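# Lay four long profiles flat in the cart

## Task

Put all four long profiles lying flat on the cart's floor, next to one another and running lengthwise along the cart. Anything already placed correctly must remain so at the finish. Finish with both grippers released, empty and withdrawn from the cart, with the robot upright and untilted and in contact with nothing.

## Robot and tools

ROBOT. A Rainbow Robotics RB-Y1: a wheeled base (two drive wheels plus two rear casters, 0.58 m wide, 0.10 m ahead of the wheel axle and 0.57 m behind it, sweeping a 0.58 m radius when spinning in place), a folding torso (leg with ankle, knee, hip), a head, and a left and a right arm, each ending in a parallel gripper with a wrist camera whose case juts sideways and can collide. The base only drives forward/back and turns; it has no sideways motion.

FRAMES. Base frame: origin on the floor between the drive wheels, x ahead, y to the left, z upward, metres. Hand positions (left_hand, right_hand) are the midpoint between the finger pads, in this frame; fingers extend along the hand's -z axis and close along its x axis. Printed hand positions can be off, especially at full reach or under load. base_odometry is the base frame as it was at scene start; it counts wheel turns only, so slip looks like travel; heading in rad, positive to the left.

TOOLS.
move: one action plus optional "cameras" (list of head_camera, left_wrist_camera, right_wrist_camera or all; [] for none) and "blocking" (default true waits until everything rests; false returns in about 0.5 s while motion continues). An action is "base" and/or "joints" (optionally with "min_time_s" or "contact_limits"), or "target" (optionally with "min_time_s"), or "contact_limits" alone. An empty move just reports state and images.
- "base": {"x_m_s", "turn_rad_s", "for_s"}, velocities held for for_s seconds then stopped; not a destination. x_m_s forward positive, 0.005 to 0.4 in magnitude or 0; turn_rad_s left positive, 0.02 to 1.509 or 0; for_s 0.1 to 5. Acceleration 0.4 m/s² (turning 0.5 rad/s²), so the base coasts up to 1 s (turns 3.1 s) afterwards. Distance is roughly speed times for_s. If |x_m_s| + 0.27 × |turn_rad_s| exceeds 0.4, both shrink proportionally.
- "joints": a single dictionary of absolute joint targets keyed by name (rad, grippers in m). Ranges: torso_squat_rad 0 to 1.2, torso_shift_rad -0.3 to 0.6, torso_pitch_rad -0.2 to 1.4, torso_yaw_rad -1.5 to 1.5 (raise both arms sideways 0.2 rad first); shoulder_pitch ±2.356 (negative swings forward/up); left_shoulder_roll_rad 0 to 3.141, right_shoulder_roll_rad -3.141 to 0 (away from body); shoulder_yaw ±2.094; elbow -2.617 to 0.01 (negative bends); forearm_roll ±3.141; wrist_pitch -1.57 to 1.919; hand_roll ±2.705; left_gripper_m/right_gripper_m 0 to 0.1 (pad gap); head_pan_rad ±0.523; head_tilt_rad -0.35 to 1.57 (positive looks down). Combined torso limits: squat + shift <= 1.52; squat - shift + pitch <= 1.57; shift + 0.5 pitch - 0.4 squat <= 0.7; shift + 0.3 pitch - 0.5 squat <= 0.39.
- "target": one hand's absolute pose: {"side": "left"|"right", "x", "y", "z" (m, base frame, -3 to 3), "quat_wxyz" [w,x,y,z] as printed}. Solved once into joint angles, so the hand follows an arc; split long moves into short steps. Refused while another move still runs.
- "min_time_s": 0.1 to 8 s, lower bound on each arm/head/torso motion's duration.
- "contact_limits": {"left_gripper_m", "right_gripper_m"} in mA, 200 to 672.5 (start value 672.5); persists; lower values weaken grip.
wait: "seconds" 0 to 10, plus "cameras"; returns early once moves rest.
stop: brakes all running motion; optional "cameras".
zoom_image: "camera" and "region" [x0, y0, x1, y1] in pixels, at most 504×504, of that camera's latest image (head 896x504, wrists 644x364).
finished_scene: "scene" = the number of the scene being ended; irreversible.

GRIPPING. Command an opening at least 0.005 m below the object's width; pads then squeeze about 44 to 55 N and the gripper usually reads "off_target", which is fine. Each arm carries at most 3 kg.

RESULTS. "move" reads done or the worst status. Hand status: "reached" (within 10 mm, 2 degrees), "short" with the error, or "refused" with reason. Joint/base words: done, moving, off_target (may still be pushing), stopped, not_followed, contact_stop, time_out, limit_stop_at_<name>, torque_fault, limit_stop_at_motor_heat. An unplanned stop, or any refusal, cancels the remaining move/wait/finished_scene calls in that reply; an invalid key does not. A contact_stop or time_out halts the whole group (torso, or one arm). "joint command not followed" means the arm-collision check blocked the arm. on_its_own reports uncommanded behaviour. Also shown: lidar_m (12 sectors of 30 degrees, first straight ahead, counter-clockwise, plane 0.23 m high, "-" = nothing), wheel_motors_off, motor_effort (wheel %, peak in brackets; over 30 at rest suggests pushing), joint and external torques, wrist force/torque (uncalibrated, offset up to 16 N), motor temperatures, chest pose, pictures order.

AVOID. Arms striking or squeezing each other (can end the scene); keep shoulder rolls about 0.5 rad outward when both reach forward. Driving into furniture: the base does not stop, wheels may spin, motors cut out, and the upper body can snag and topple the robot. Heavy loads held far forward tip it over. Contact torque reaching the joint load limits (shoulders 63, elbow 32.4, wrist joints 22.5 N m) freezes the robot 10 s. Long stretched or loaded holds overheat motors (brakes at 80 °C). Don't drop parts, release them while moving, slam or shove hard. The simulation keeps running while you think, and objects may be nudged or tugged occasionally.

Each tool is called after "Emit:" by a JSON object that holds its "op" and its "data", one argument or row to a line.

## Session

Emit:
{"op": "move", "data": {

}}

Scene clock: 0.00 s.
Joint torques (N m): no reading
External joint torques (N m): no reading
Motor temperatures (°C): left_arm=[35 33 33 36 43 38 41] | right_arm=[36 38 31 39 39 40 36]
Wrist force (N): no reading
Wrist torque (N m): no reading
Wrist force, peak (N): no reading
base_odometry: x=+0.000 y=+0.000 heading=+0.000
lidar_m: 0.66 1.02 1.13 4.51 1.53 1.10 1.04 1.09 1.50 3.92 0.96 0.68
base_status: not commanded
joint_positions: torso_squat_rad=+0.350 torso_shift_rad=+0.000 torso_pitch_rad=+0.000 torso_yaw_rad=+0.000 left_shoulder_pitch_rad=+0.027 left_shoulder_roll_rad=+0.023 left_shoulder_yaw_rad=+0.023 left_elbow_rad=-0.260 left_forearm_roll_rad=+0.047 left_wrist_pitch_rad=-0.042 left_hand_roll_rad=+0.019 left_gripper_m=+0.101 right_shoulder_pitch_rad=+0.050 right_shoulder_roll_rad=-0.019 right_shoulder_yaw_rad=+0.014 right_elbow_rad=-0.220 right_forearm_roll_rad=+0.030 right_wrist_pitch_rad=-0.021 right_hand_roll_rad=+0.014 right_gripper_m=+0.100 head_pan_rad=+0.000 head_tilt_rad=+0.400
joint_status: not commanded
wheel_motors_off: 0
motor_effort: left_wheel=+1 right_wheel=-1
chest: x=-0.2280 y=+0.0003 z=+1.2475 quat_wxyz=(+1.000, +0.000, +0.000, +0.000) (m; base frame)
left_hand: x=-0.1122 y=+0.2419 z=+0.5729 quat_wxyz=(+0.989, +0.010, -0.138, +0.047) (m; base frame)
right_hand: x=-0.1521 y=-0.2342 z=+0.5669 quat_wxyz=(+0.995, -0.011, -0.097, +0.022) (m; base frame)
pictures: head_camera, left_wrist_camera, right_wrist_camera
camera_calibration:
head_camera: T_world_to_cam=[[-0.0585309, -0.998231, -0.0104574, 0.00906353], [-0.343625, 0.0299813, -0.938628, 1.3447], [0.937281, -0.0513453, -0.344772, 0.633381], [0, 0, 0, 1]] pos_world=[-0.131054, 0.00125279, 1.48064]
left_wrist_camera: T_world_to_cam=[[0.945363, 0.1089, 0.307295, -0.0969886], [-0.044305, -0.890906, 0.452021, -0.0164926], [0.322996, -0.440939, -0.837405, 0.701446], [0, 0, 0, 1]] pos_world=[-0.135606, 0.305163, 0.624653]
right_wrist_camera: T_world_to_cam=[[-0.979676, -0.0284522, -0.19856, -0.0414171], [-0.111246, 0.900773, 0.419801, -0.0137266], [0.166913, 0.433358, -0.88563, 0.703048], [0, 0, 0, 1]] pos_world=[-0.15945, -0.293485, 0.620179]

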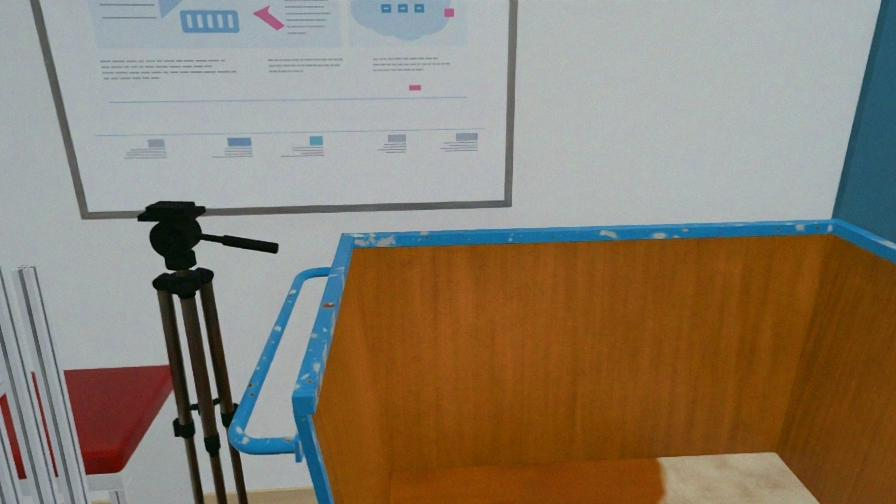

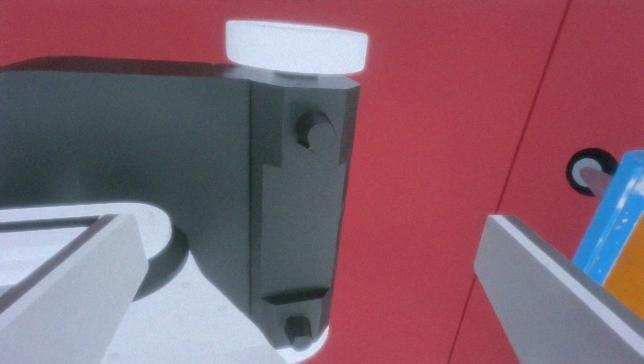

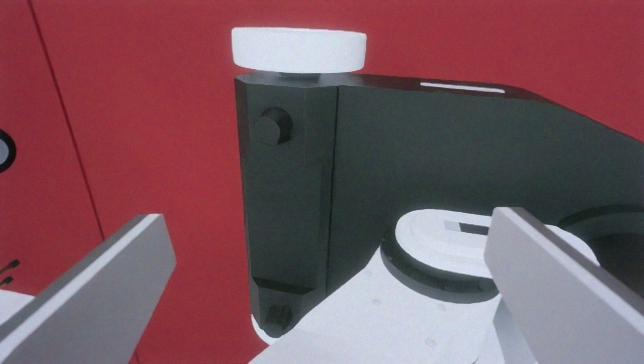

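Emit:
{"op": "move", "data": {
  "joints": {"head_pan_rad":0.52,"head_tilt_rad":0.5},
  "cameras": ["head_camera"]
}}

Emit:
{"op": "move", "data": {
  "joints": {"head_pan_rad":-0.3,"head_tilt_rad":0.6},
  "cameras": ["head_camera"]
}}

Scene clock: 4.40 s.
Joint torques (N m): left_arm=[-1.86 0.06 -0.81 -1.7 -0.16 -0.64 0.52] | right_arm=[-1.92 -0.94 0.37 -1.17 0.28 -0.58 -0.17]
External joint torques (N m): left_arm=[0.31 -0.76 -0.89 -0.37 -0.16 -0.03 0.53] | right_arm=[-0.71 0.08 0.44 -0.54 0.24 -0.15 -0.18]
Motor temperatures (°C): left_arm=[35 33 33 36 43 38 41] | right_arm=[36 38 31 39 39 40 36]
Wrist force (N): left_arm=[-2.8 0.6 -8.9] | right_arm=[-6.3 -4.5 -11.7]
Wrist torque (N m): left_arm=[-0.31 -0.34 0.21] | right_arm=[0.05 -0.57 -0.36]
Wrist force, peak (N): left_arm=[-3.0 0.6 -9.0] | right_arm=[-6.5 -4.6 -12.1]
move: done
base_odometry: x=+0.000 y=+0.000 heading=+0.000
lidar_m: 0.65 1.00 1.12 4.51 1.55 1.09 1.05 1.10 1.50 3.93 0.95 0.69
base_status: not commanded
joint_positions: torso_squat_rad=+0.350 torso_shift_rad=+0.000 torso_pitch_rad=+0.000 torso_yaw_rad=+0.000 left_shoulder_pitch_rad=+0.027 left_shoulder_roll_rad=+0.023 left_shoulder_yaw_rad=+0.023 left_elbow_rad=-0.260 left_forearm_roll_rad=+0.047 left_wrist_pitch_rad=-0.042 left_hand_roll_rad=+0.019 left_gripper_m=+0.101 right_shoulder_pitch_rad=+0.050 right_shoulder_roll_rad=-0.019 right_shoulder_yaw_rad=+0.014 right_elbow_rad=-0.220 right_forearm_roll_rad=+0.030 right_wrist_pitch_rad=-0.021 right_hand_roll_rad=+0.014 right_gripper_m=+0.100 head_pan_rad=+0.520 head_tilt_rad=+0.500
joint_status: all done
wheel_motors_off: 0
motor_effort: left_wheel=+2(2) right_wheel=-1(4)
chest: x=-0.2280 y=+0.0003 z=+1.2475 quat_wxyz=(+1.000, +0.000, +0.000, +0.000) (m; base frame)
left_hand: x=-0.1122 y=+0.2419 z=+0.5729 quat_wxyz=(+0.989, +0.010, -0.138, +0.047) (m; base frame)
right_hand: x=-0.1521 y=-0.2342 z=+0.5669 quat_wxyz=(+0.995, -0.011, -0.097, +0.022) (m; base frame)
pictures: head_camera
camera_calibration:
head_camera: T_world_to_cam=[[0.444462, -0.895786, -0.0046419, 0.104209], [-0.3933, -0.190483, -0.899462, 1.27788], [0.804841, 0.401602, -0.436975, 0.73935], [0, 0, 0, 1]] pos_world=[-0.138787, 0.0398381, 1.47296]

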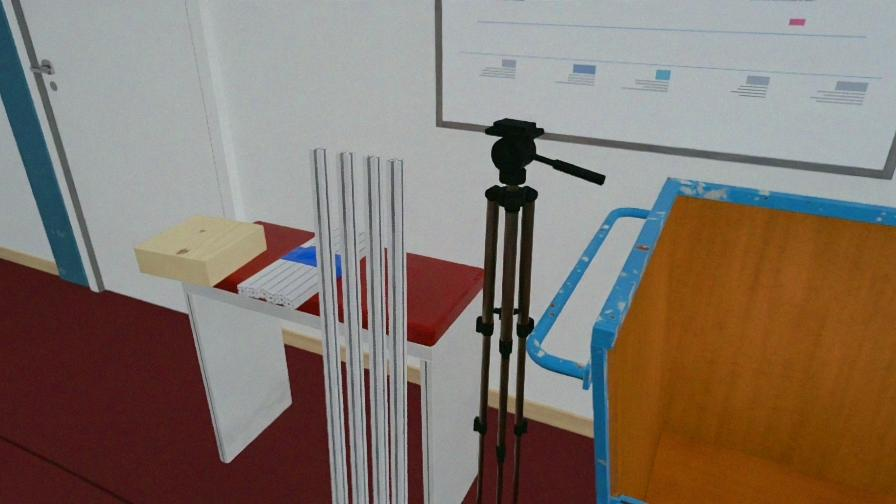

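Scene clock: 5.60 s.
Joint torques (N m): left_arm=[-2.3 0.31 -0.19 -1.5 -0.03 -0.35 0.15] | right_arm=[-1.44 -1.47 0.14 -1.23 0.26 -0.62 -0.32]
External joint torques (N m): left_arm=[-0.12 -0.51 -0.27 -0.16 -0.04 0.26 0.17] | right_arm=[-0.23 -0.45 0.22 -0.6 0.22 -0.18 -0.33]
Motor temperatures (°C): left_arm=[35 33 33 36 43 38 41] | right_arm=[36 38 31 39 39 40 36]
Wrist force (N): left_arm=[-2.8 0.3 -8.6] | right_arm=[-6.3 -4.8 -11.8]
Wrist torque (N m): left_arm=[-0.28 -0.35 0.19] | right_arm=[0.08 -0.56 -0.34]
Wrist force, peak (N): left_arm=[-2.9 0.7 -9.0] | right_arm=[-6.3 -4.6 -12.0]
move: done
base_odometry: x=+0.000 y=+0.000 heading=+0.000
lidar_m: 0.65 1.00 1.13 4.52 1.53 1.09 1.04 1.10 1.50 3.94 0.94 0.67
base_status: not commanded
joint_positions: torso_squat_rad=+0.350 torso_shift_rad=+0.000 torso_pitch_rad=+0.000 torso_yaw_rad=+0.000 left_shoulder_pitch_rad=+0.027 left_shoulder_roll_rad=+0.023 left_shoulder_yaw_rad=+0.023 left_elbow_rad=-0.260 left_forearm_roll_rad=+0.047 left_wrist_pitch_rad=-0.042 left_hand_roll_rad=+0.019 left_gripper_m=+0.101 right_shoulder_pitch_rad=+0.050 right_shoulder_roll_rad=-0.019 right_shoulder_yaw_rad=+0.014 right_elbow_rad=-0.220 right_forearm_roll_rad=+0.030 right_wrist_pitch_rad=-0.021 right_hand_roll_rad=+0.014 right_gripper_m=+0.100 head_pan_rad=-0.300 head_tilt_rad=+0.600
joint_status: all done
wheel_motors_off: 0
motor_effort: left_wheel=+1(2) right_wheel=+1(4)
chest: x=-0.2280 y=+0.0003 z=+1.2475 quat_wxyz=(+1.000, +0.000, +0.000, +0.000) (m; base frame)
left_hand: x=-0.1122 y=+0.2419 z=+0.5729 quat_wxyz=(+0.989, +0.010, -0.138, +0.047) (m; base frame)
right_hand: x=-0.1521 y=-0.2342 z=+0.5669 quat_wxyz=(+0.995, -0.011, -0.097, +0.022) (m; base frame)
pictures: head_camera
camera_calibration:
head_camera: T_world_to_cam=[[-0.351916, -0.936031, 0.00134702, -0.0684897], [-0.490797, 0.183297, -0.851775, 1.18858], [0.79704, -0.300414, -0.523907, 0.863921], [0, 0, 0, 1]] pos_world=[-0.12933, -0.0224382, 1.46511]

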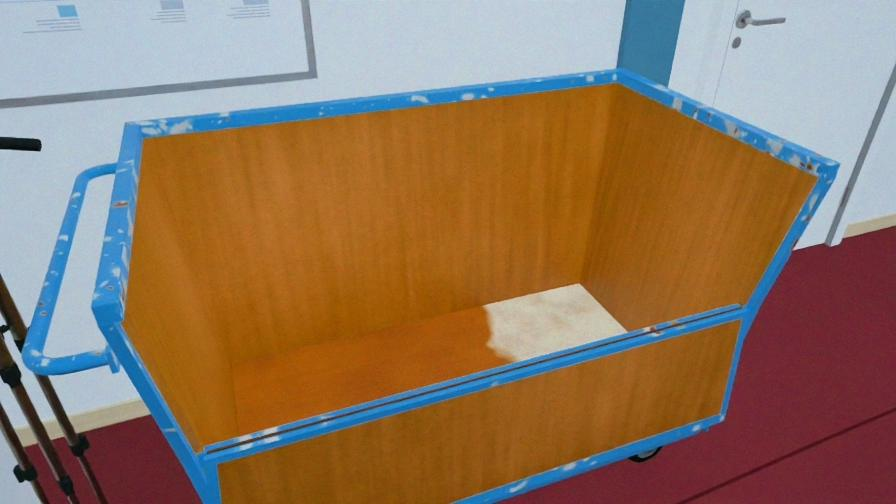

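Emit:
{"op": "move", "data": {
  "base": {"turn_rad_s":0.7,"for_s":2.244},
  "joints": {"head_pan_rad":0.4,"head_tilt_rad":0.5,"right_shoulder_pitch_rad":0.2,"right_shoulder_roll_rad":-0.15,"left_shoulder_roll_rad":0.15},
  "cameras": []
}}

Emit:
{"op": "move", "data": {
  "base": {"x_m_s":0.3,"for_s":1.22},
  "cameras": []
}}

Emit:
{"op": "move", "data": {
  "base": {"turn_rad_s":-0.7,"for_s":2.244},
  "cameras": ["head_camera"]
}}

Scene clock: 25.13 s.
Joint torques (N m): left_arm=[-2.63 3.81 0.3 -1.53 -0.06 -0.39 0.23] | right_arm=[1.51 -4.19 0.14 0.28 0.07 -0.32 -0.13]
External joint torques (N m): left_arm=[-0.48 -0.43 -0.16 -0.19 -0.09 0.22 0.24] | right_arm=[-1.42 0.77 0.65 -0.62 0.08 -0.18 -0.13]
Motor temperatures (°C): left_arm=[35 33 33 36 43 38 41] | right_arm=[36 38 31 38 39 40 36]
Wrist force (N): left_arm=[-2.8 -0.5 -8.4] | right_arm=[-5.1 -3.6 -12.1]
Wrist torque (N m): left_arm=[-0.28 -0.35 0.21] | right_arm=[0.01 -0.47 -0.35]
Wrist force, peak (N): left_arm=[-3.0 0.5 -9.0] | right_arm=[-7.4 -4.5 -11.8]
move: done
base_odometry: x=+0.000 y=+0.000 heading=+1.563
lidar_m: 4.57 1.57 1.10 1.06 1.08 1.48 3.87 0.97 0.69 0.67 1.02 1.14
base_status: done (sent for 2.23 of 2.23 s)
joint_positions: torso_squat_rad=+0.350 torso_shift_rad=+0.000 torso_pitch_rad=+0.000 torso_yaw_rad=+0.000 left_shoulder_pitch_rad=+0.027 left_shoulder_roll_rad=+0.150 left_shoulder_yaw_rad=+0.023 left_elbow_rad=-0.260 left_forearm_roll_rad=+0.047 left_wrist_pitch_rad=-0.042 left_hand_roll_rad=+0.019 left_gripper_m=+0.101 right_shoulder_pitch_rad=+0.200 right_shoulder_roll_rad=-0.150 right_shoulder_yaw_rad=+0.014 right_elbow_rad=-0.220 right_forearm_roll_rad=+0.030 right_wrist_pitch_rad=-0.021 right_hand_roll_rad=+0.014 right_gripper_m=+0.100 head_pan_rad=+0.400 head_tilt_rad=+0.500
joint_status: all done
wheel_motors_off: 0
motor_effort: left_wheel=+8(37) right_wheel=+16(54)
chest: x=-0.2280 y=+0.0003 z=+1.2475 quat_wxyz=(+1.000, +0.000, +0.000, +0.000) (m; base frame)
left_hand: x=-0.1128 y=+0.3369 z=+0.5815 quat_wxyz=(+0.987, +0.073, -0.140, +0.036) (m; base frame)
right_hand: x=-0.2660 y=-0.3343 z=+0.5726 quat_wxyz=(+0.997, -0.076, -0.022, +0.011) (m; base frame)
pictures: none
No camera images: "cameras" was empty.

Scene clock: 27.57 s.
Joint torques (N m): left_arm=[-1.77 3.68 0.28 -1.54 -0.07 -0.53 0.13] | right_arm=[2.64 -4.54 -0.36 0.51 0.14 -0.29 -0.19]
External joint torques (N m): left_arm=[0.38 -0.55 -0.19 -0.19 -0.1 0.08 0.15] | right_arm=[-0.29 0.43 0.15 -0.39 0.15 -0.15 -0.2]
Motor temperatures (°C): left_arm=[35 33 33 36 43 38 41] | right_arm=[36 38 31 38 39 40 36]
Wrist force (N): left_arm=[-2.8 -0.5 -8.6] | right_arm=[-5.1 -3.4 -12.0]
Wrist torque (N m): left_arm=[-0.25 -0.34 0.20] | right_arm=[-0.01 -0.46 -0.34]
Wrist force, peak (N): left_arm=[-3.2 -0.4 -9.1] | right_arm=[-5.8 -3.6 -12.2]
move: done
base_odometry: x=+0.003 y=+0.370 heading=+1.564
lidar_m: 4.58 1.55 1.12 1.05 1.09 1.48 3.92 0.96 0.69 0.89 0.83 1.26
base_status: done (sent for 1.23 of 1.23 s)
joint_positions: torso_squat_rad=+0.350 torso_shift_rad=+0.000 torso_pitch_rad=+0.000 torso_yaw_rad=+0.000 left_shoulder_pitch_rad=+0.027 left_shoulder_roll_rad=+0.150 left_shoulder_yaw_rad=+0.023 left_elbow_rad=-0.260 left_forearm_roll_rad=+0.047 left_wrist_pitch_rad=-0.042 left_hand_roll_rad=+0.019 left_gripper_m=+0.101 right_shoulder_pitch_rad=+0.200 right_shoulder_roll_rad=-0.150 right_shoulder_yaw_rad=+0.014 right_elbow_rad=-0.220 right_forearm_roll_rad=+0.030 right_wrist_pitch_rad=-0.021 right_hand_roll_rad=+0.014 right_gripper_m=+0.100 head_pan_rad=+0.400 head_tilt_rad=+0.500
joint_status: not commanded
wheel_motors_off: 0
motor_effort: left_wheel=+13(53) right_wheel=-13(54)
chest: x=-0.2280 y=+0.0003 z=+1.2475 quat_wxyz=(+1.000, +0.000, +0.000, +0.000) (m; base frame)
left_hand: x=-0.1127 y=+0.3369 z=+0.5815 quat_wxyz=(+0.987, +0.073, -0.140, +0.036) (m; base frame)
right_hand: x=-0.2659 y=-0.3343 z=+0.5726 quat_wxyz=(+0.997, -0.076, -0.022, +0.011) (m; base frame)
pictures: none
No camera images: "cameras" was empty.

Scene clock: 31.73 s.
Joint torques (N m): left_arm=[-2.3 3.18 -0.22 -1.77 -0.15 -0.55 0.03] | right_arm=[2.56 -4.2 -0.43 0.53 0.06 -0.04 -0.06]
External joint torques (N m): left_arm=[-0.15 -1.04 -0.69 -0.42 -0.18 0.06 0.04] | right_arm=[-0.37 0.77 0.08 -0.37 0.07 0.1 -0.06]
Motor temperatures (°C): left_arm=[35 33 33 36 43 38 41] | right_arm=[36 38 31 38 39 40 36]
Wrist force (N): left_arm=[-2.8 -0.1 -8.6] | right_arm=[-5.1 -3.6 -12.1]
Wrist torque (N m): left_arm=[-0.31 -0.33 0.23] | right_arm=[-0.01 -0.47 -0.34]
Wrist force, peak (N): left_arm=[-3.0 -0.3 -8.8] | right_arm=[-5.3 -3.7 -12.4]
move: done
base_odometry: x=+0.002 y=+0.370 heading=+0.001
lidar_m: 0.88 0.83 1.28 4.49 1.56 1.10 1.06 1.09 1.50 3.96 0.98 0.69
base_status: done (sent for 2.23 of 2.23 s)
joint_positions: torso_squat_rad=+0.350 torso_shift_rad=+0.000 torso_pitch_rad=+0.000 torso_yaw_rad=+0.000 left_shoulder_pitch_rad=+0.027 left_shoulder_roll_rad=+0.150 left_shoulder_yaw_rad=+0.023 left_elbow_rad=-0.260 left_forearm_roll_rad=+0.047 left_wrist_pitch_rad=-0.042 left_hand_roll_rad=+0.019 left_gripper_m=+0.101 right_shoulder_pitch_rad=+0.200 right_shoulder_roll_rad=-0.150 right_shoulder_yaw_rad=+0.014 right_elbow_rad=-0.220 right_forearm_roll_rad=+0.030 right_wrist_pitch_rad=-0.021 right_hand_roll_rad=+0.014 right_gripper_m=+0.100 head_pan_rad=+0.400 head_tilt_rad=+0.500
joint_status: not commanded
wheel_motors_off: 0
motor_effort: left_wheel=+18(44) right_wheel=+8(52)
chest: x=-0.2280 y=+0.0003 z=+1.2475 quat_wxyz=(+1.000, +0.000, +0.000, +0.000) (m; base frame)
left_hand: x=-0.1128 y=+0.3369 z=+0.5815 quat_wxyz=(+0.987, +0.073, -0.140, +0.036) (m; base frame)
right_hand: x=-0.2659 y=-0.3343 z=+0.5726 quat_wxyz=(+0.997, -0.076, -0.022, +0.011) (m; base frame)
pictures: head_camera
camera_calibration:
head_camera: T_world_to_cam=[[0.334004, -0.942561, -0.00457407, 0.0813971], [-0.413254, -0.142075, -0.899464, 1.27376], [0.84715, 0.302315, -0.43697, 0.748079], [0, 0, 0, 1]] pos_world=[-0.134534, 0.0315361, 1.47296]

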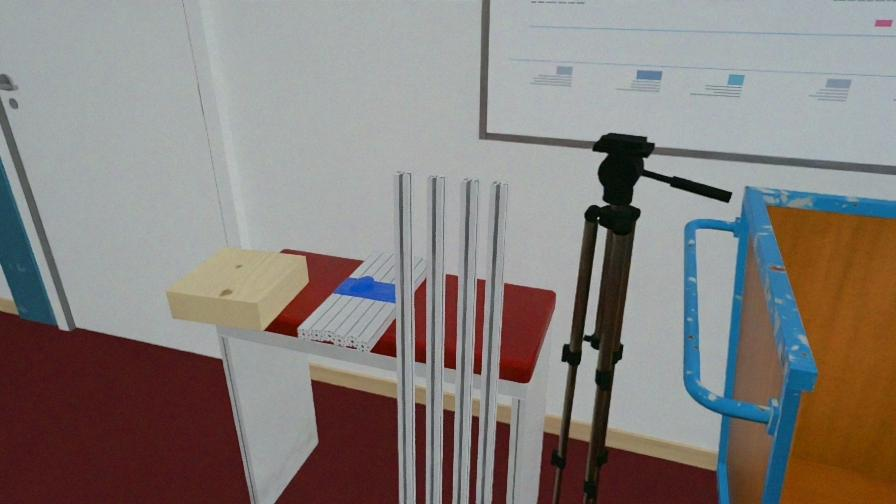

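Emit:
{"op": "move", "data": {
  "joints": {"torso_squat_rad":0.8,"torso_pitch_rad":0.5,"left_shoulder_pitch_rad":-0.433,"left_shoulder_roll_rad":0.173,"left_shoulder_yaw_rad":0.102,"left_elbow_rad":-0.267,"left_forearm_roll_rad":0.046,"left_wrist_pitch_rad":-1.289,"left_hand_roll_rad":-1.442,"left_gripper_m":0.05},
  "min_time_s": 2.5,
  "cameras": ["left_wrist_camera"]
}}

Emit:
{"op": "move", "data": {
  "target": {"side":"left","x":0.22,"y":0.293,"z":0.575,"quat_wxyz":[0.522,0.479,-0.477,-0.52]},
  "cameras": ["left_wrist_camera"]
}}

Emit:
{"op": "move", "data": {
  "base": {"x_m_s":0.25,"for_s":1.6},
  "cameras": ["head_camera","left_wrist_camera"]
}}

Scene clock: 43.90 s.
Joint torques (N m): left_arm=[-1.72 4.67 1.23 -2.63 0.12 -1.73 0.2] | right_arm=[14.49 -4.38 -0.7 5.65 0.08 0.71 -0.27]
External joint torques (N m): left_arm=[0.1 0.86 0.62 -0.42 -0.12 0.12 0.19] | right_arm=[-1.95 0.49 -0.01 -0.22 0.21 -0.12 -0.24]
Motor temperatures (°C): left_arm=[35 33 33 36 43 38 41] | right_arm=[36 38 31 38 39 40 36]
Wrist force (N): left_arm=[-0.6 -6.2 -4.3] | right_arm=[-2.0 -3.8 -11.3]
Wrist torque (N m): left_arm=[0.13 -0.15 0.20] | right_arm=[0.07 -0.30 -0.30]
Wrist force, peak (N): left_arm=[-3.4 -0.4 -8.8] | right_arm=[-5.4 -3.7 -12.2]
move: done
base_odometry: x=+0.002 y=+0.370 heading=+0.001
lidar_m: 0.89 0.82 1.26 4.48 1.55 1.11 1.04 1.10 1.51 3.97 0.97 0.69
base_status: not commanded
joint_positions: torso_squat_rad=+0.800 torso_shift_rad=+0.000 torso_pitch_rad=+0.500 torso_yaw_rad=+0.000 left_shoulder_pitch_rad=-0.433 left_shoulder_roll_rad=+0.173 left_shoulder_yaw_rad=+0.102 left_elbow_rad=-0.267 left_forearm_roll_rad=+0.046 left_wrist_pitch_rad=-1.289 left_hand_roll_rad=-1.442 left_gripper_m=+0.050 right_shoulder_pitch_rad=+0.200 right_shoulder_roll_rad=-0.150 right_shoulder_yaw_rad=+0.014 right_elbow_rad=-0.220 right_forearm_roll_rad=+0.030 right_wrist_pitch_rad=-0.021 right_hand_roll_rad=+0.014 right_gripper_m=+0.100 head_pan_rad=+0.400 head_tilt_rad=+0.500
joint_status: all done
wheel_motors_off: 0
motor_effort: left_wheel=+19(21) right_wheel=+6(10)
chest: x=-0.0796 y=+0.0003 z=+1.0398 quat_wxyz=(+0.969, +0.000, +0.247, +0.000) (m; base frame)
left_hand: x=+0.2202 y=+0.2924 z=+0.5606 quat_wxyz=(+0.521, +0.479, -0.478, -0.520) (m; base frame)
right_hand: x=-0.4366 y=-0.3343 z=+0.4657 quat_wxyz=(+0.971, -0.071, +0.226, +0.030) (m; base frame)
pictures: left_wrist_camera
camera_calibration:
left_wrist_camera: T_world_to_cam=[[-0.0295758, -0.999277, 0.0239111, 0.284724], [-0.54844, -0.00377621, -0.836181, 0.622609], [0.835666, -0.0378445, -0.547932, 0.213014], [0, 0, 0, 1]] pos_world=[0.171876, 0.294931, 0.630523]

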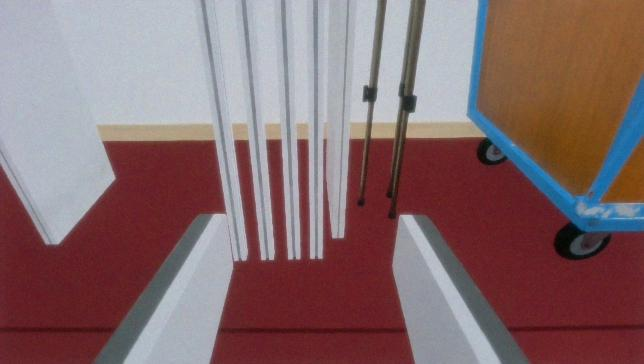

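Scene clock: 45.03 s.
Joint torques (N m): left_arm=[-1.05 3.18 0.4 -4.55 0.08 -1.87 0.08] | right_arm=[14.51 -3.96 -0.41 5.67 0.07 0.65 -0.25]
External joint torques (N m): left_arm=[-0.76 -0.31 -0.68 -0.59 -0.17 -0.02 0.07] | right_arm=[-1.94 0.91 0.28 -0.2 0.2 -0.18 -0.23]
Motor temperatures (°C): left_arm=[35 33 33 36 43 38 41] | right_arm=[36 38 31 38 39 40 36]
Wrist force (N): left_arm=[-0.6 -6.0 -4.0] | right_arm=[-2.1 -3.9 -11.4]
Wrist torque (N m): left_arm=[0.07 -0.11 0.22] | right_arm=[0.10 -0.31 -0.30]
Wrist force, peak (N): left_arm=[-0.1 -6.6 -4.9] | right_arm=[-2.2 -4.0 -11.6]
move: done
base_odometry: x=+0.002 y=+0.370 heading=+0.001
lidar_m: 0.87 0.83 1.29 4.48 1.54 1.11 1.05 1.11 1.51 3.95 0.95 0.70
base_status: not commanded
joint_positions: torso_squat_rad=+0.800 torso_shift_rad=+0.000 torso_pitch_rad=+0.500 torso_yaw_rad=+0.000 left_shoulder_pitch_rad=-0.232 left_shoulder_roll_rad=+0.155 left_shoulder_yaw_rad=+0.083 left_elbow_rad=-0.680 left_forearm_roll_rad=+0.030 left_wrist_pitch_rad=-1.078 left_hand_roll_rad=-1.442 left_gripper_m=+0.050 right_shoulder_pitch_rad=+0.200 right_shoulder_roll_rad=-0.150 right_shoulder_yaw_rad=+0.014 right_elbow_rad=-0.220 right_forearm_roll_rad=+0.030 right_wrist_pitch_rad=-0.021 right_hand_roll_rad=+0.014 right_gripper_m=+0.100 head_pan_rad=+0.400 head_tilt_rad=+0.500
joint_status: all done
wheel_motors_off: 0
motor_effort: left_wheel=+19(20) right_wheel=+5(8)
chest: x=-0.0796 y=+0.0003 z=+1.0398 quat_wxyz=(+0.969, +0.000, +0.247, +0.000) (m; base frame)
left_hand: x=+0.2198 y=+0.2931 z=+0.5751 quat_wxyz=(+0.520, +0.481, -0.479, -0.519) (m; base frame)
left_hand_status: reached (checked arc, planned for 0.7 s): 0 mm and 0.4 deg off.
right_hand: x=-0.4366 y=-0.3343 z=+0.4657 quat_wxyz=(+0.971, -0.071, +0.226, +0.030) (m; base frame)
pictures: left_wrist_camera
camera_calibration:
left_wrist_camera: T_world_to_cam=[[-0.0291898, -0.999304, 0.0232167, 0.285335], [-0.544564, -0.00357893, -0.838712, 0.635087], [0.838211, -0.0371248, -0.544081, 0.218346], [0, 0, 0, 1]] pos_world=[0.171154, 0.295515, 0.644829]

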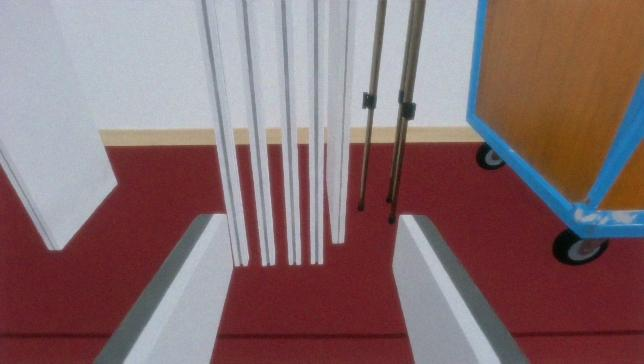

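Scene clock: 47.83 s.
Joint torques (N m): left_arm=[0.12 3.03 0.63 -4.07 0.09 -1.93 -0.21] | right_arm=[15.18 -4.06 -0.46 5.87 0.03 0.76 -0.21]
External joint torques (N m): left_arm=[0.41 -0.46 -0.45 -0.1 -0.15 -0.08 -0.22] | right_arm=[-1.27 0.81 0.24 0.01 0.15 -0.07 -0.19]
Motor temperatures (°C): left_arm=[35 33 33 36 43 38 41] | right_arm=[36 38 31 39 39 40 36]
Wrist force (N): left_arm=[-1.3 -6.1 -3.9] | right_arm=[-2.2 -3.7 -11.3]
Wrist torque (N m): left_arm=[0.07 -0.19 0.22] | right_arm=[0.05 -0.32 -0.29]
Wrist force, peak (N): left_arm=[-0.9 -6.5 -4.5] | right_arm=[-2.7 -3.9 -11.8]
move: done
base_odometry: x=+0.402 y=+0.370 heading=+0.000
lidar_m: 0.55 0.46 0.56 4.01 2.10 1.52 1.45 1.51 2.06 1.13 0.38 0.33
base_status: done (sent for 1.6 of 1.6 s)
joint_positions: torso_squat_rad=+0.800 torso_shift_rad=+0.000 torso_pitch_rad=+0.500 torso_yaw_rad=+0.000 left_shoulder_pitch_rad=-0.232 left_shoulder_roll_rad=+0.155 left_shoulder_yaw_rad=+0.083 left_elbow_rad=-0.680 left_forearm_roll_rad=+0.030 left_wrist_pitch_rad=-1.078 left_hand_roll_rad=-1.442 left_gripper_m=+0.050 right_shoulder_pitch_rad=+0.200 right_shoulder_roll_rad=-0.150 right_shoulder_yaw_rad=+0.014 right_elbow_rad=-0.220 right_forearm_roll_rad=+0.030 right_wrist_pitch_rad=-0.021 right_hand_roll_rad=+0.014 right_gripper_m=+0.100 head_pan_rad=+0.400 head_tilt_rad=+0.500
joint_status: not commanded
wheel_motors_off: 0
motor_effort: left_wheel=-10(49) right_wheel=+8(47)
chest: x=-0.0796 y=+0.0003 z=+1.0397 quat_wxyz=(+0.969, +0.000, +0.247, +0.000) (m; base frame)
left_hand: x=+0.2200 y=+0.2931 z=+0.5752 quat_wxyz=(+0.520, +0.481, -0.479, -0.519) (m; base frame)
right_hand: x=-0.4365 y=-0.3343 z=+0.4657 quat_wxyz=(+0.971, -0.071, +0.226, +0.030) (m; base frame)
pictures: head_camera, left_wrist_camera
camera_calibration:
head_camera: T_world_to_cam=[[0.29086, -0.942582, -0.164132, 0.193335], [-0.793911, -0.142036, -0.591212, 0.797395], [0.533954, 0.302266, -0.789638, 0.873371], [0, 0, 0, 1]] pos_world=[0.110487, 0.0315024, 1.19281]
left_wrist_camera: T_world_to_cam=[[-0.0292828, -0.999301, 0.0232507, 0.285293], [-0.544328, -0.00356721, -0.838865, 0.635248], [0.838361, -0.0372203, -0.543843, 0.218114], [0, 0, 0, 1]] pos_world=[0.17128, 0.295478, 0.644873]

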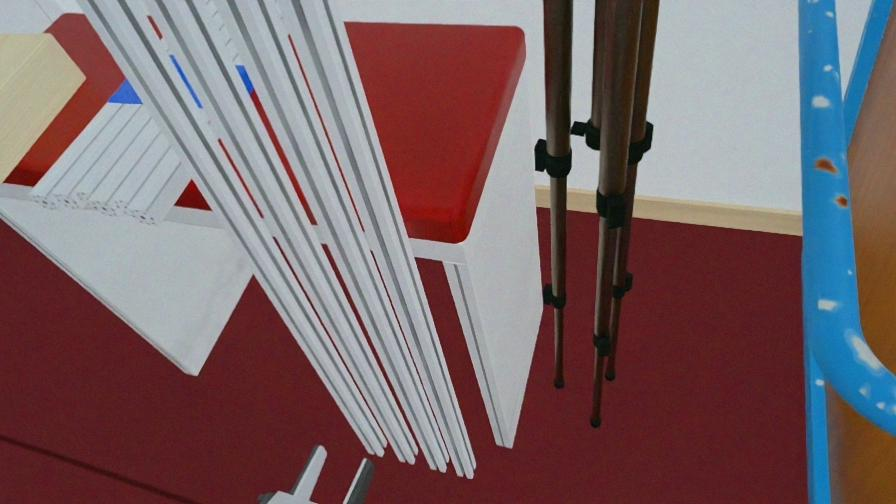

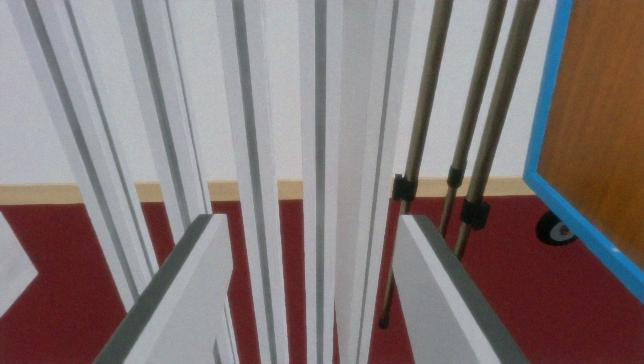

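Emit:
{"op": "move", "data": {
  "base": {"x_m_s":0.1,"for_s":1.0},
  "joints": {"left_gripper_m":0.045},
  "cameras": ["left_wrist_camera"]
}}

Emit:
{"op": "move", "data": {
  "base": {"x_m_s":0.1,"for_s":0.55},
  "cameras": ["left_wrist_camera"]
}}

Scene clock: 55.07 s.
Joint torques (N m): left_arm=[0.27 2.59 0.03 -4.14 0.11 -2.12 0] | right_arm=[15.47 -4.72 -0.52 5.65 0.17 0.93 -0.33]
External joint torques (N m): left_arm=[0.57 -0.9 -1.06 -0.17 -0.14 -0.27 -0.01] | right_arm=[-0.97 0.15 0.17 -0.22 0.3 0.11 -0.31]
Motor temperatures (°C): left_arm=[35 33 33 36 43 38 41] | right_arm=[37 38 31 39 39 40 36]
Wrist force (N): left_arm=[-0.7 -5.9 -3.9] | right_arm=[-2.2 -3.9 -11.4]
Wrist torque (N m): left_arm=[0.04 -0.13 0.21] | right_arm=[0.08 -0.33 -0.30]
Wrist force, peak (N): left_arm=[-0.5 -6.8 -4.0] | right_arm=[-2.5 -3.7 -11.8]
move: done
base_odometry: x=+0.502 y=+0.370 heading=+0.000
lidar_m: 0.45 0.38 0.41 3.62 2.26 1.62 1.55 1.62 2.21 0.71 0.27 0.28
base_status: done (sent for 1 of 1 s)
joint_positions: torso_squat_rad=+0.800 torso_shift_rad=+0.000 torso_pitch_rad=+0.500 torso_yaw_rad=+0.000 left_shoulder_pitch_rad=-0.232 left_shoulder_roll_rad=+0.155 left_shoulder_yaw_rad=+0.083 left_elbow_rad=-0.680 left_forearm_roll_rad=+0.030 left_wrist_pitch_rad=-1.078 left_hand_roll_rad=-1.442 left_gripper_m=+0.045 right_shoulder_pitch_rad=+0.200 right_shoulder_roll_rad=-0.150 right_shoulder_yaw_rad=+0.014 right_elbow_rad=-0.220 right_forearm_roll_rad=+0.030 right_wrist_pitch_rad=-0.021 right_hand_roll_rad=+0.014 right_gripper_m=+0.100 head_pan_rad=+0.400 head_tilt_rad=+0.500
joint_status: all done
wheel_motors_off: 0
motor_effort: left_wheel=-10(22) right_wheel=+9(40)
chest: x=-0.0796 y=+0.0003 z=+1.0397 quat_wxyz=(+0.969, +0.000, +0.247, +0.000) (m; base frame)
left_hand: x=+0.2200 y=+0.2931 z=+0.5752 quat_wxyz=(+0.520, +0.481, -0.479, -0.519) (m; base frame)
right_hand: x=-0.4365 y=-0.3343 z=+0.4657 quat_wxyz=(+0.971, -0.071, +0.226, +0.030) (m; base frame)
pictures: left_wrist_camera
camera_calibration:
left_wrist_camera: T_world_to_cam=[[-0.0292817, -0.999301, 0.0232503, 0.285293], [-0.544332, -0.00356734, -0.838862, 0.63524], [0.838359, -0.0372192, -0.543847, 0.21812], [0, 0, 0, 1]] pos_world=[0.171272, 0.295478, 0.64487]

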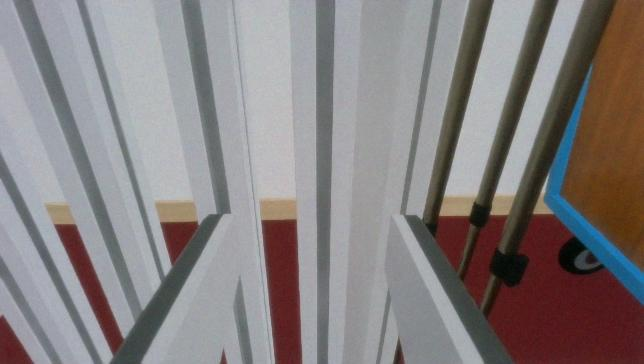

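Scene clock: 56.53 s.
Joint torques (N m): left_arm=[-0.17 2.79 0.18 -4.11 0.29 -2.33 -0.26] | right_arm=[15.05 -4.6 -0.45 5.53 0.11 0.9 -0.22]
External joint torques (N m): left_arm=[0.13 -0.7 -0.9 -0.15 0.04 -0.48 -0.27] | right_arm=[-1.39 0.27 0.25 -0.33 0.24 0.08 -0.2]
Motor temperatures (°C): left_arm=[35 33 33 36 43 38 41] | right_arm=[37 38 31 39 39 40 36]
Wrist force (N): left_arm=[-1.0 -5.8 -4.1] | right_arm=[-2.1 -3.8 -11.6]
Wrist torque (N m): left_arm=[0.05 -0.16 0.20] | right_arm=[0.07 -0.32 -0.30]
Wrist force, peak (N): left_arm=[-0.9 -6.4 -4.4] | right_arm=[-2.6 -3.9 -11.8]
move: done
base_odometry: x=+0.559 y=+0.370 heading=-0.001
lidar_m: 0.40 0.36 0.35 3.41 2.34 1.69 1.61 1.67 2.27 0.49 0.23 0.38
base_status: done (sent for 0.57 of 0.57 s)
joint_positions: torso_squat_rad=+0.800 torso_shift_rad=+0.000 torso_pitch_rad=+0.500 torso_yaw_rad=+0.000 left_shoulder_pitch_rad=-0.232 left_shoulder_roll_rad=+0.155 left_shoulder_yaw_rad=+0.083 left_elbow_rad=-0.680 left_forearm_roll_rad=+0.030 left_wrist_pitch_rad=-1.078 left_hand_roll_rad=-1.442 left_gripper_m=+0.045 right_shoulder_pitch_rad=+0.200 right_shoulder_roll_rad=-0.150 right_shoulder_yaw_rad=+0.014 right_elbow_rad=-0.220 right_forearm_roll_rad=+0.030 right_wrist_pitch_rad=-0.021 right_hand_roll_rad=+0.014 right_gripper_m=+0.100 head_pan_rad=+0.400 head_tilt_rad=+0.500
joint_status: not commanded
wheel_motors_off: 0
motor_effort: left_wheel=-10(24) right_wheel=+5(39)
chest: x=-0.0796 y=+0.0003 z=+1.0397 quat_wxyz=(+0.969, +0.000, +0.247, +0.000) (m; base frame)
left_hand: x=+0.2200 y=+0.2931 z=+0.5752 quat_wxyz=(+0.520, +0.481, -0.479, -0.519) (m; base frame)
right_hand: x=-0.4365 y=-0.3343 z=+0.4657 quat_wxyz=(+0.971, -0.071, +0.226, +0.030) (m; base frame)
pictures: left_wrist_camera
camera_calibration:
left_wrist_camera: T_world_to_cam=[[-0.0292794, -0.999301, 0.0232497, 0.285294], [-0.544353, -0.00356716, -0.838849, 0.635225], [0.838345, -0.0372171, -0.543868, 0.218135], [0, 0, 0, 1]] pos_world=[0.171268, 0.295479, 0.644861]

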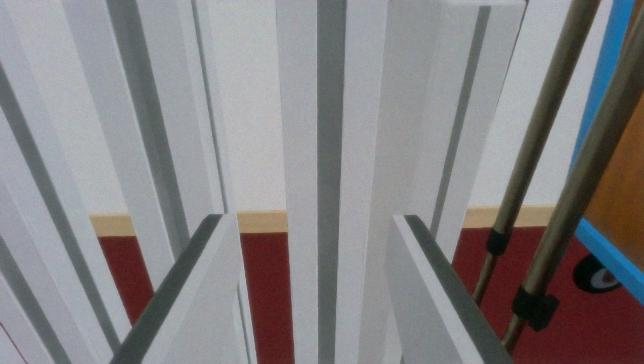

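Emit:
{"op": "move", "data": {
  "target": {"side":"left","x":0.25,"y":0.287,"z":0.575,"quat_wxyz":[0.514,0.486,-0.486,-0.514]},
  "cameras": ["left_wrist_camera"]
}}

Emit:
{"op": "move", "data": {
  "target": {"side":"left","x":0.29,"y":0.287,"z":0.575,"quat_wxyz":[0.514,0.486,-0.486,-0.514]},
  "cameras": ["left_wrist_camera"]
}}

Scene clock: 61.00 s.
Joint torques (N m): left_arm=[-1.07 3.35 1.89 -3.87 0.47 -2.14 -0.05] | right_arm=[15.31 -4.52 0.08 5.57 0.11 0.67 -0.38]
External joint torques (N m): left_arm=[1.03 -0.22 1 0.03 0.24 -0.28 -0.06] | right_arm=[-1.13 0.35 0.77 -0.29 0.24 -0.15 -0.36]
Motor temperatures (°C): left_arm=[35 33 33 36 43 38 41] | right_arm=[37 38 31 39 39 40 36]
Wrist force (N): left_arm=[-0.4 -6.4 -4.1] | right_arm=[-2.2 -3.9 -11.5]
Wrist torque (N m): left_arm=[0.12 -0.13 0.23] | right_arm=[0.08 -0.33 -0.30]
Wrist force, peak (N): left_arm=[-0.3 -6.1 -5.4] | right_arm=[-2.3 -4.3 -11.7]
move: done
base_odometry: x=+0.559 y=+0.370 heading=-0.001
lidar_m: 0.37 0.35 0.34 3.44 2.33 1.67 1.60 1.68 2.28 0.49 0.21 0.37
base_status: not commanded
joint_positions: torso_squat_rad=+0.800 torso_shift_rad=+0.000 torso_pitch_rad=+0.500 torso_yaw_rad=+0.000 left_shoulder_pitch_rad=-0.349 left_shoulder_roll_rad=+0.158 left_shoulder_yaw_rad=+0.095 left_elbow_rad=-0.559 left_forearm_roll_rad=+0.040 left_wrist_pitch_rad=-1.106 left_hand_roll_rad=-1.455 left_gripper_m=+0.045 right_shoulder_pitch_rad=+0.200 right_shoulder_roll_rad=-0.150 right_shoulder_yaw_rad=+0.014 right_elbow_rad=-0.220 right_forearm_roll_rad=+0.030 right_wrist_pitch_rad=-0.021 right_hand_roll_rad=+0.014 right_gripper_m=+0.100 head_pan_rad=+0.400 head_tilt_rad=+0.500
joint_status: all done
wheel_motors_off: 0
motor_effort: left_wheel=-9(10) right_wheel=+9(11)
chest: x=-0.0796 y=+0.0003 z=+1.0397 quat_wxyz=(+0.969, +0.000, +0.247, +0.000) (m; base frame)
left_hand: x=+0.2500 y=+0.2868 z=+0.5754 quat_wxyz=(+0.515, +0.485, -0.485, -0.515) (m; base frame)
left_hand_status: reached (checked arc, planned for 0.4 s): 0 mm and 0.2 deg off.
right_hand: x=-0.4366 y=-0.3342 z=+0.4657 quat_wxyz=(+0.971, -0.071, +0.226, +0.030) (m; base frame)
pictures: left_wrist_camera
camera_calibration:
left_wrist_camera: T_world_to_cam=[[-0.0327731, -0.999201, 0.0228577, 0.281033], [-0.527394, -0.0021377, -0.849618, 0.653294], [0.848989, -0.0398996, -0.526903, 0.18116], [0, 0, 0, 1]] pos_world=[0.199951, 0.289434, 0.64408]

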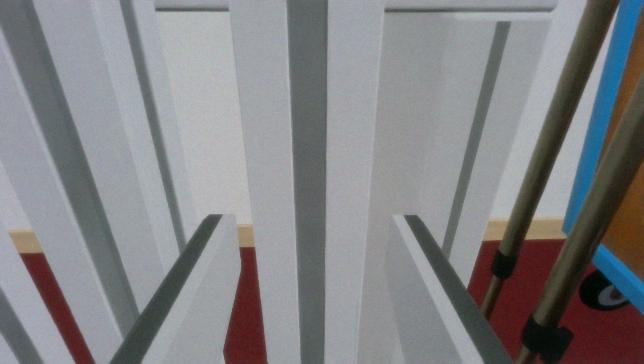

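Scene clock: 61.80 s.
Joint torques (N m): left_arm=[-3.31 3.68 0.81 -3.4 0.22 -2.02 0.19] | right_arm=[14.79 -4.91 -0.55 5.48 0.04 0.62 -0.23]
External joint torques (N m): left_arm=[1.05 -0.42 0.03 0.55 -0.01 -0.17 0.17] | right_arm=[-1.66 -0.04 0.14 -0.38 0.17 -0.21 -0.21]
Motor temperatures (°C): left_arm=[35 33 33 36 43 38 41] | right_arm=[37 38 31 39 39 40 36]
Wrist force (N): left_arm=[-0.8 -6.5 -4.0] | right_arm=[-2.1 -3.8 -11.4]
Wrist torque (N m): left_arm=[0.11 -0.21 0.22] | right_arm=[0.07 -0.31 -0.30]
Wrist force, peak (N): left_arm=[0.3 -6.9 -4.9] | right_arm=[-2.3 -4.1 -11.9]
move: done
base_odometry: x=+0.559 y=+0.370 heading=-0.001
lidar_m: 0.38 0.35 0.34 3.44 2.35 1.69 1.61 1.68 2.28 0.51 0.23 0.37
base_status: not commanded
joint_positions: torso_squat_rad=+0.800 torso_shift_rad=+0.000 torso_pitch_rad=+0.500 torso_yaw_rad=+0.000 left_shoulder_pitch_rad=-0.487 left_shoulder_roll_rad=+0.179 left_shoulder_yaw_rad=+0.109 left_elbow_rad=-0.429 left_forearm_roll_rad=+0.053 left_wrist_pitch_rad=-1.094 left_hand_roll_rad=-1.454 left_gripper_m=+0.045 right_shoulder_pitch_rad=+0.200 right_shoulder_roll_rad=-0.150 right_shoulder_yaw_rad=+0.014 right_elbow_rad=-0.220 right_forearm_roll_rad=+0.030 right_wrist_pitch_rad=-0.021 right_hand_roll_rad=+0.014 right_gripper_m=+0.100 head_pan_rad=+0.400 head_tilt_rad=+0.500
joint_status: all done
wheel_motors_off: 0
motor_effort: left_wheel=-10(11) right_wheel=+9(11)
chest: x=-0.0796 y=+0.0003 z=+1.0397 quat_wxyz=(+0.969, +0.000, +0.247, +0.000) (m; base frame)
left_hand: x=+0.2899 y=+0.2868 z=+0.5758 quat_wxyz=(+0.516, +0.484, -0.483, -0.516) (m; base frame)
left_hand_status: reached (checked arc, planned for 0.4 s): 1 mm and 0.5 deg off.
right_hand: x=-0.4366 y=-0.3342 z=+0.4657 quat_wxyz=(+0.971, -0.071, +0.226, +0.030) (m; base frame)
pictures: left_wrist_camera
camera_calibration:
left_wrist_camera: T_world_to_cam=[[-0.0319102, -0.999228, 0.0229216, 0.281998], [-0.531697, -0.00244836, -0.846931, 0.674439], [0.846333, -0.0392131, -0.531208, 0.150572], [0, 0, 0, 1]] pos_world=[0.240161, 0.289336, 0.644725]

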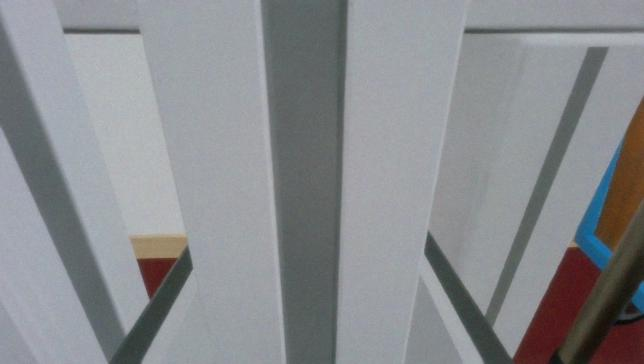

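Emit:
{"op": "move", "data": {
  "target": {"side":"left","x":0.257,"y":0.287,"z":0.575,"quat_wxyz":[0.514,0.486,-0.486,-0.514]},
  "cameras": []
}}

Emit:
{"op": "move", "data": {
  "joints": {"left_gripper_m":0.015},
  "cameras": ["left_wrist_camera"]
}}

Scene clock: 66.77 s.
Joint torques (N m): left_arm=[-3.43 2.77 0.4 -4 0.13 -1.85 0.22] | right_arm=[14.85 -4.58 -0.37 5.76 0.1 0.85 -0.24]
External joint torques (N m): left_arm=[-0.8 -0.94 -0.44 -0.28 -0.1 0.01 0.21] | right_arm=[-1.6 0.28 0.32 -0.1 0.23 0.02 -0.22]
Motor temperatures (°C): left_arm=[35 33 33 37 43 38 41] | right_arm=[37 38 31 39 39 40 36]
Wrist force (N): left_arm=[-0.3 -6.5 -4.1] | right_arm=[-2.4 -3.7 -11.5]
Wrist torque (N m): left_arm=[0.11 -0.10 0.21] | right_arm=[0.06 -0.33 -0.30]
Wrist force, peak (N): left_arm=[-1.0 -7.6 -2.8] | right_arm=[-2.2 -4.0 -11.7]
move: done
base_odometry: x=+0.559 y=+0.370 heading=-0.001
lidar_m: 0.39 0.36 0.33 3.41 2.34 1.69 1.61 1.69 2.27 0.50 0.23 0.36
base_status: not commanded
joint_positions: torso_squat_rad=+0.800 torso_shift_rad=+0.000 torso_pitch_rad=+0.500 torso_yaw_rad=+0.000 left_shoulder_pitch_rad=-0.394 left_shoulder_roll_rad=+0.164 left_shoulder_yaw_rad=+0.100 left_elbow_rad=-0.492 left_forearm_roll_rad=+0.044 left_wrist_pitch_rad=-1.134 left_hand_roll_rad=-1.454 left_gripper_m=+0.045 right_shoulder_pitch_rad=+0.200 right_shoulder_roll_rad=-0.150 right_shoulder_yaw_rad=+0.014 right_elbow_rad=-0.220 right_forearm_roll_rad=+0.030 right_wrist_pitch_rad=-0.021 right_hand_roll_rad=+0.014 right_gripper_m=+0.100 head_pan_rad=+0.400 head_tilt_rad=+0.500
joint_status: all done
wheel_motors_off: 0
motor_effort: left_wheel=-10(11) right_wheel=+9(10)
chest: x=-0.0796 y=+0.0003 z=+1.0397 quat_wxyz=(+0.969, +0.000, +0.247, +0.000) (m; base frame)
left_hand: x=+0.2569 y=+0.2871 z=+0.5749 quat_wxyz=(+0.513, +0.486, -0.486, -0.513) (m; base frame)
left_hand_status: reached (checked arc, planned for 0.4 s): 0 mm and 0.1 deg off.
right_hand: x=-0.4366 y=-0.3342 z=+0.4657 quat_wxyz=(+0.971, -0.071, +0.226, +0.030) (m; base frame)
pictures: none
No camera images: "cameras" was empty.

Scene clock: 67.60 s.
Joint torques (N m): left_arm=[-3.2 3.42 -0.35 -4.29 -0.03 -1.92 0.06] | right_arm=[14.88 -4.28 -0.71 5.65 0.24 0.81 -0.24]
External joint torques (N m): left_arm=[-0.56 -0.29 -1.18 -0.57 -0.26 -0.07 0.05] | right_arm=[-1.57 0.58 -0.02 -0.21 0.37 -0.02 -0.21]
Motor temperatures (°C): left_arm=[35 33 33 37 43 38 41] | right_arm=[37 38 31 39 39 40 36]
Wrist force (N): left_arm=[0.0 -6.5 -4.0] | right_arm=[-2.2 -4.0 -11.4]
Wrist torque (N m): left_arm=[0.09 -0.17 0.60] | right_arm=[0.09 -0.32 -0.30]
Wrist force, peak (N): left_arm=[0.1 -7.1 -4.0] | right_arm=[-2.2 -4.0 -11.6]
move: off_target
base_odometry: x=+0.559 y=+0.370 heading=-0.001
lidar_m: 0.38 0.37 0.35 3.43 2.35 1.69 1.61 1.68 2.30 0.49 0.23 0.37
base_status: not commanded
joint_positions: torso_squat_rad=+0.800 torso_shift_rad=+0.000 torso_pitch_rad=+0.500 torso_yaw_rad=+0.000 left_shoulder_pitch_rad=-0.394 left_shoulder_roll_rad=+0.164 left_shoulder_yaw_rad=+0.100 left_elbow_rad=-0.492 left_forearm_roll_rad=+0.044 left_wrist_pitch_rad=-1.134 left_hand_roll_rad=-1.454 left_gripper_m=+0.030 right_shoulder_pitch_rad=+0.200 right_shoulder_roll_rad=-0.150 right_shoulder_yaw_rad=+0.014 right_elbow_rad=-0.220 right_forearm_roll_rad=+0.030 right_wrist_pitch_rad=-0.021 right_hand_roll_rad=+0.014 right_gripper_m=+0.100 head_pan_rad=+0.400 head_tilt_rad=+0.500
joint_status: left_gripper_m off_target (ended at +0.030, target +0.015)
wheel_motors_off: 0
motor_effort: left_wheel=-8(10) right_wheel=+8(11)
chest: x=-0.0796 y=+0.0003 z=+1.0397 quat_wxyz=(+0.969, +0.000, +0.247, +0.000) (m; base frame)
left_hand: x=+0.2569 y=+0.2871 z=+0.5749 quat_wxyz=(+0.513, +0.486, -0.486, -0.513) (m; base frame)
right_hand: x=-0.4366 y=-0.3342 z=+0.4657 quat_wxyz=(+0.971, -0.071, +0.226, +0.030) (m; base frame)
pictures: left_wrist_camera
camera_calibration:
left_wrist_camera: T_world_to_cam=[[-0.0332162, -0.999194, 0.0225355, 0.281831], [-0.52268, -0.00185219, -0.852527, 0.656856], [0.851882, -0.0400965, -0.522197, 0.171697], [0, 0, 0, 1]] pos_world=[0.206421, 0.289705, 0.643296]

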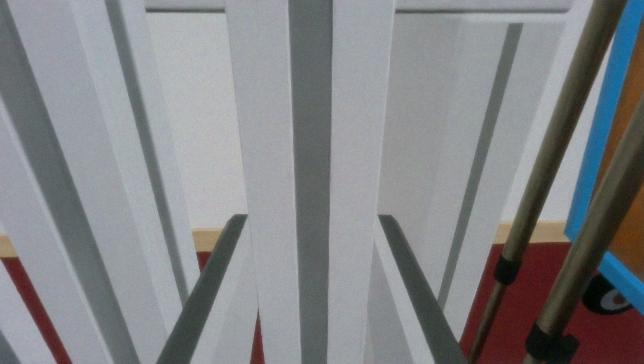

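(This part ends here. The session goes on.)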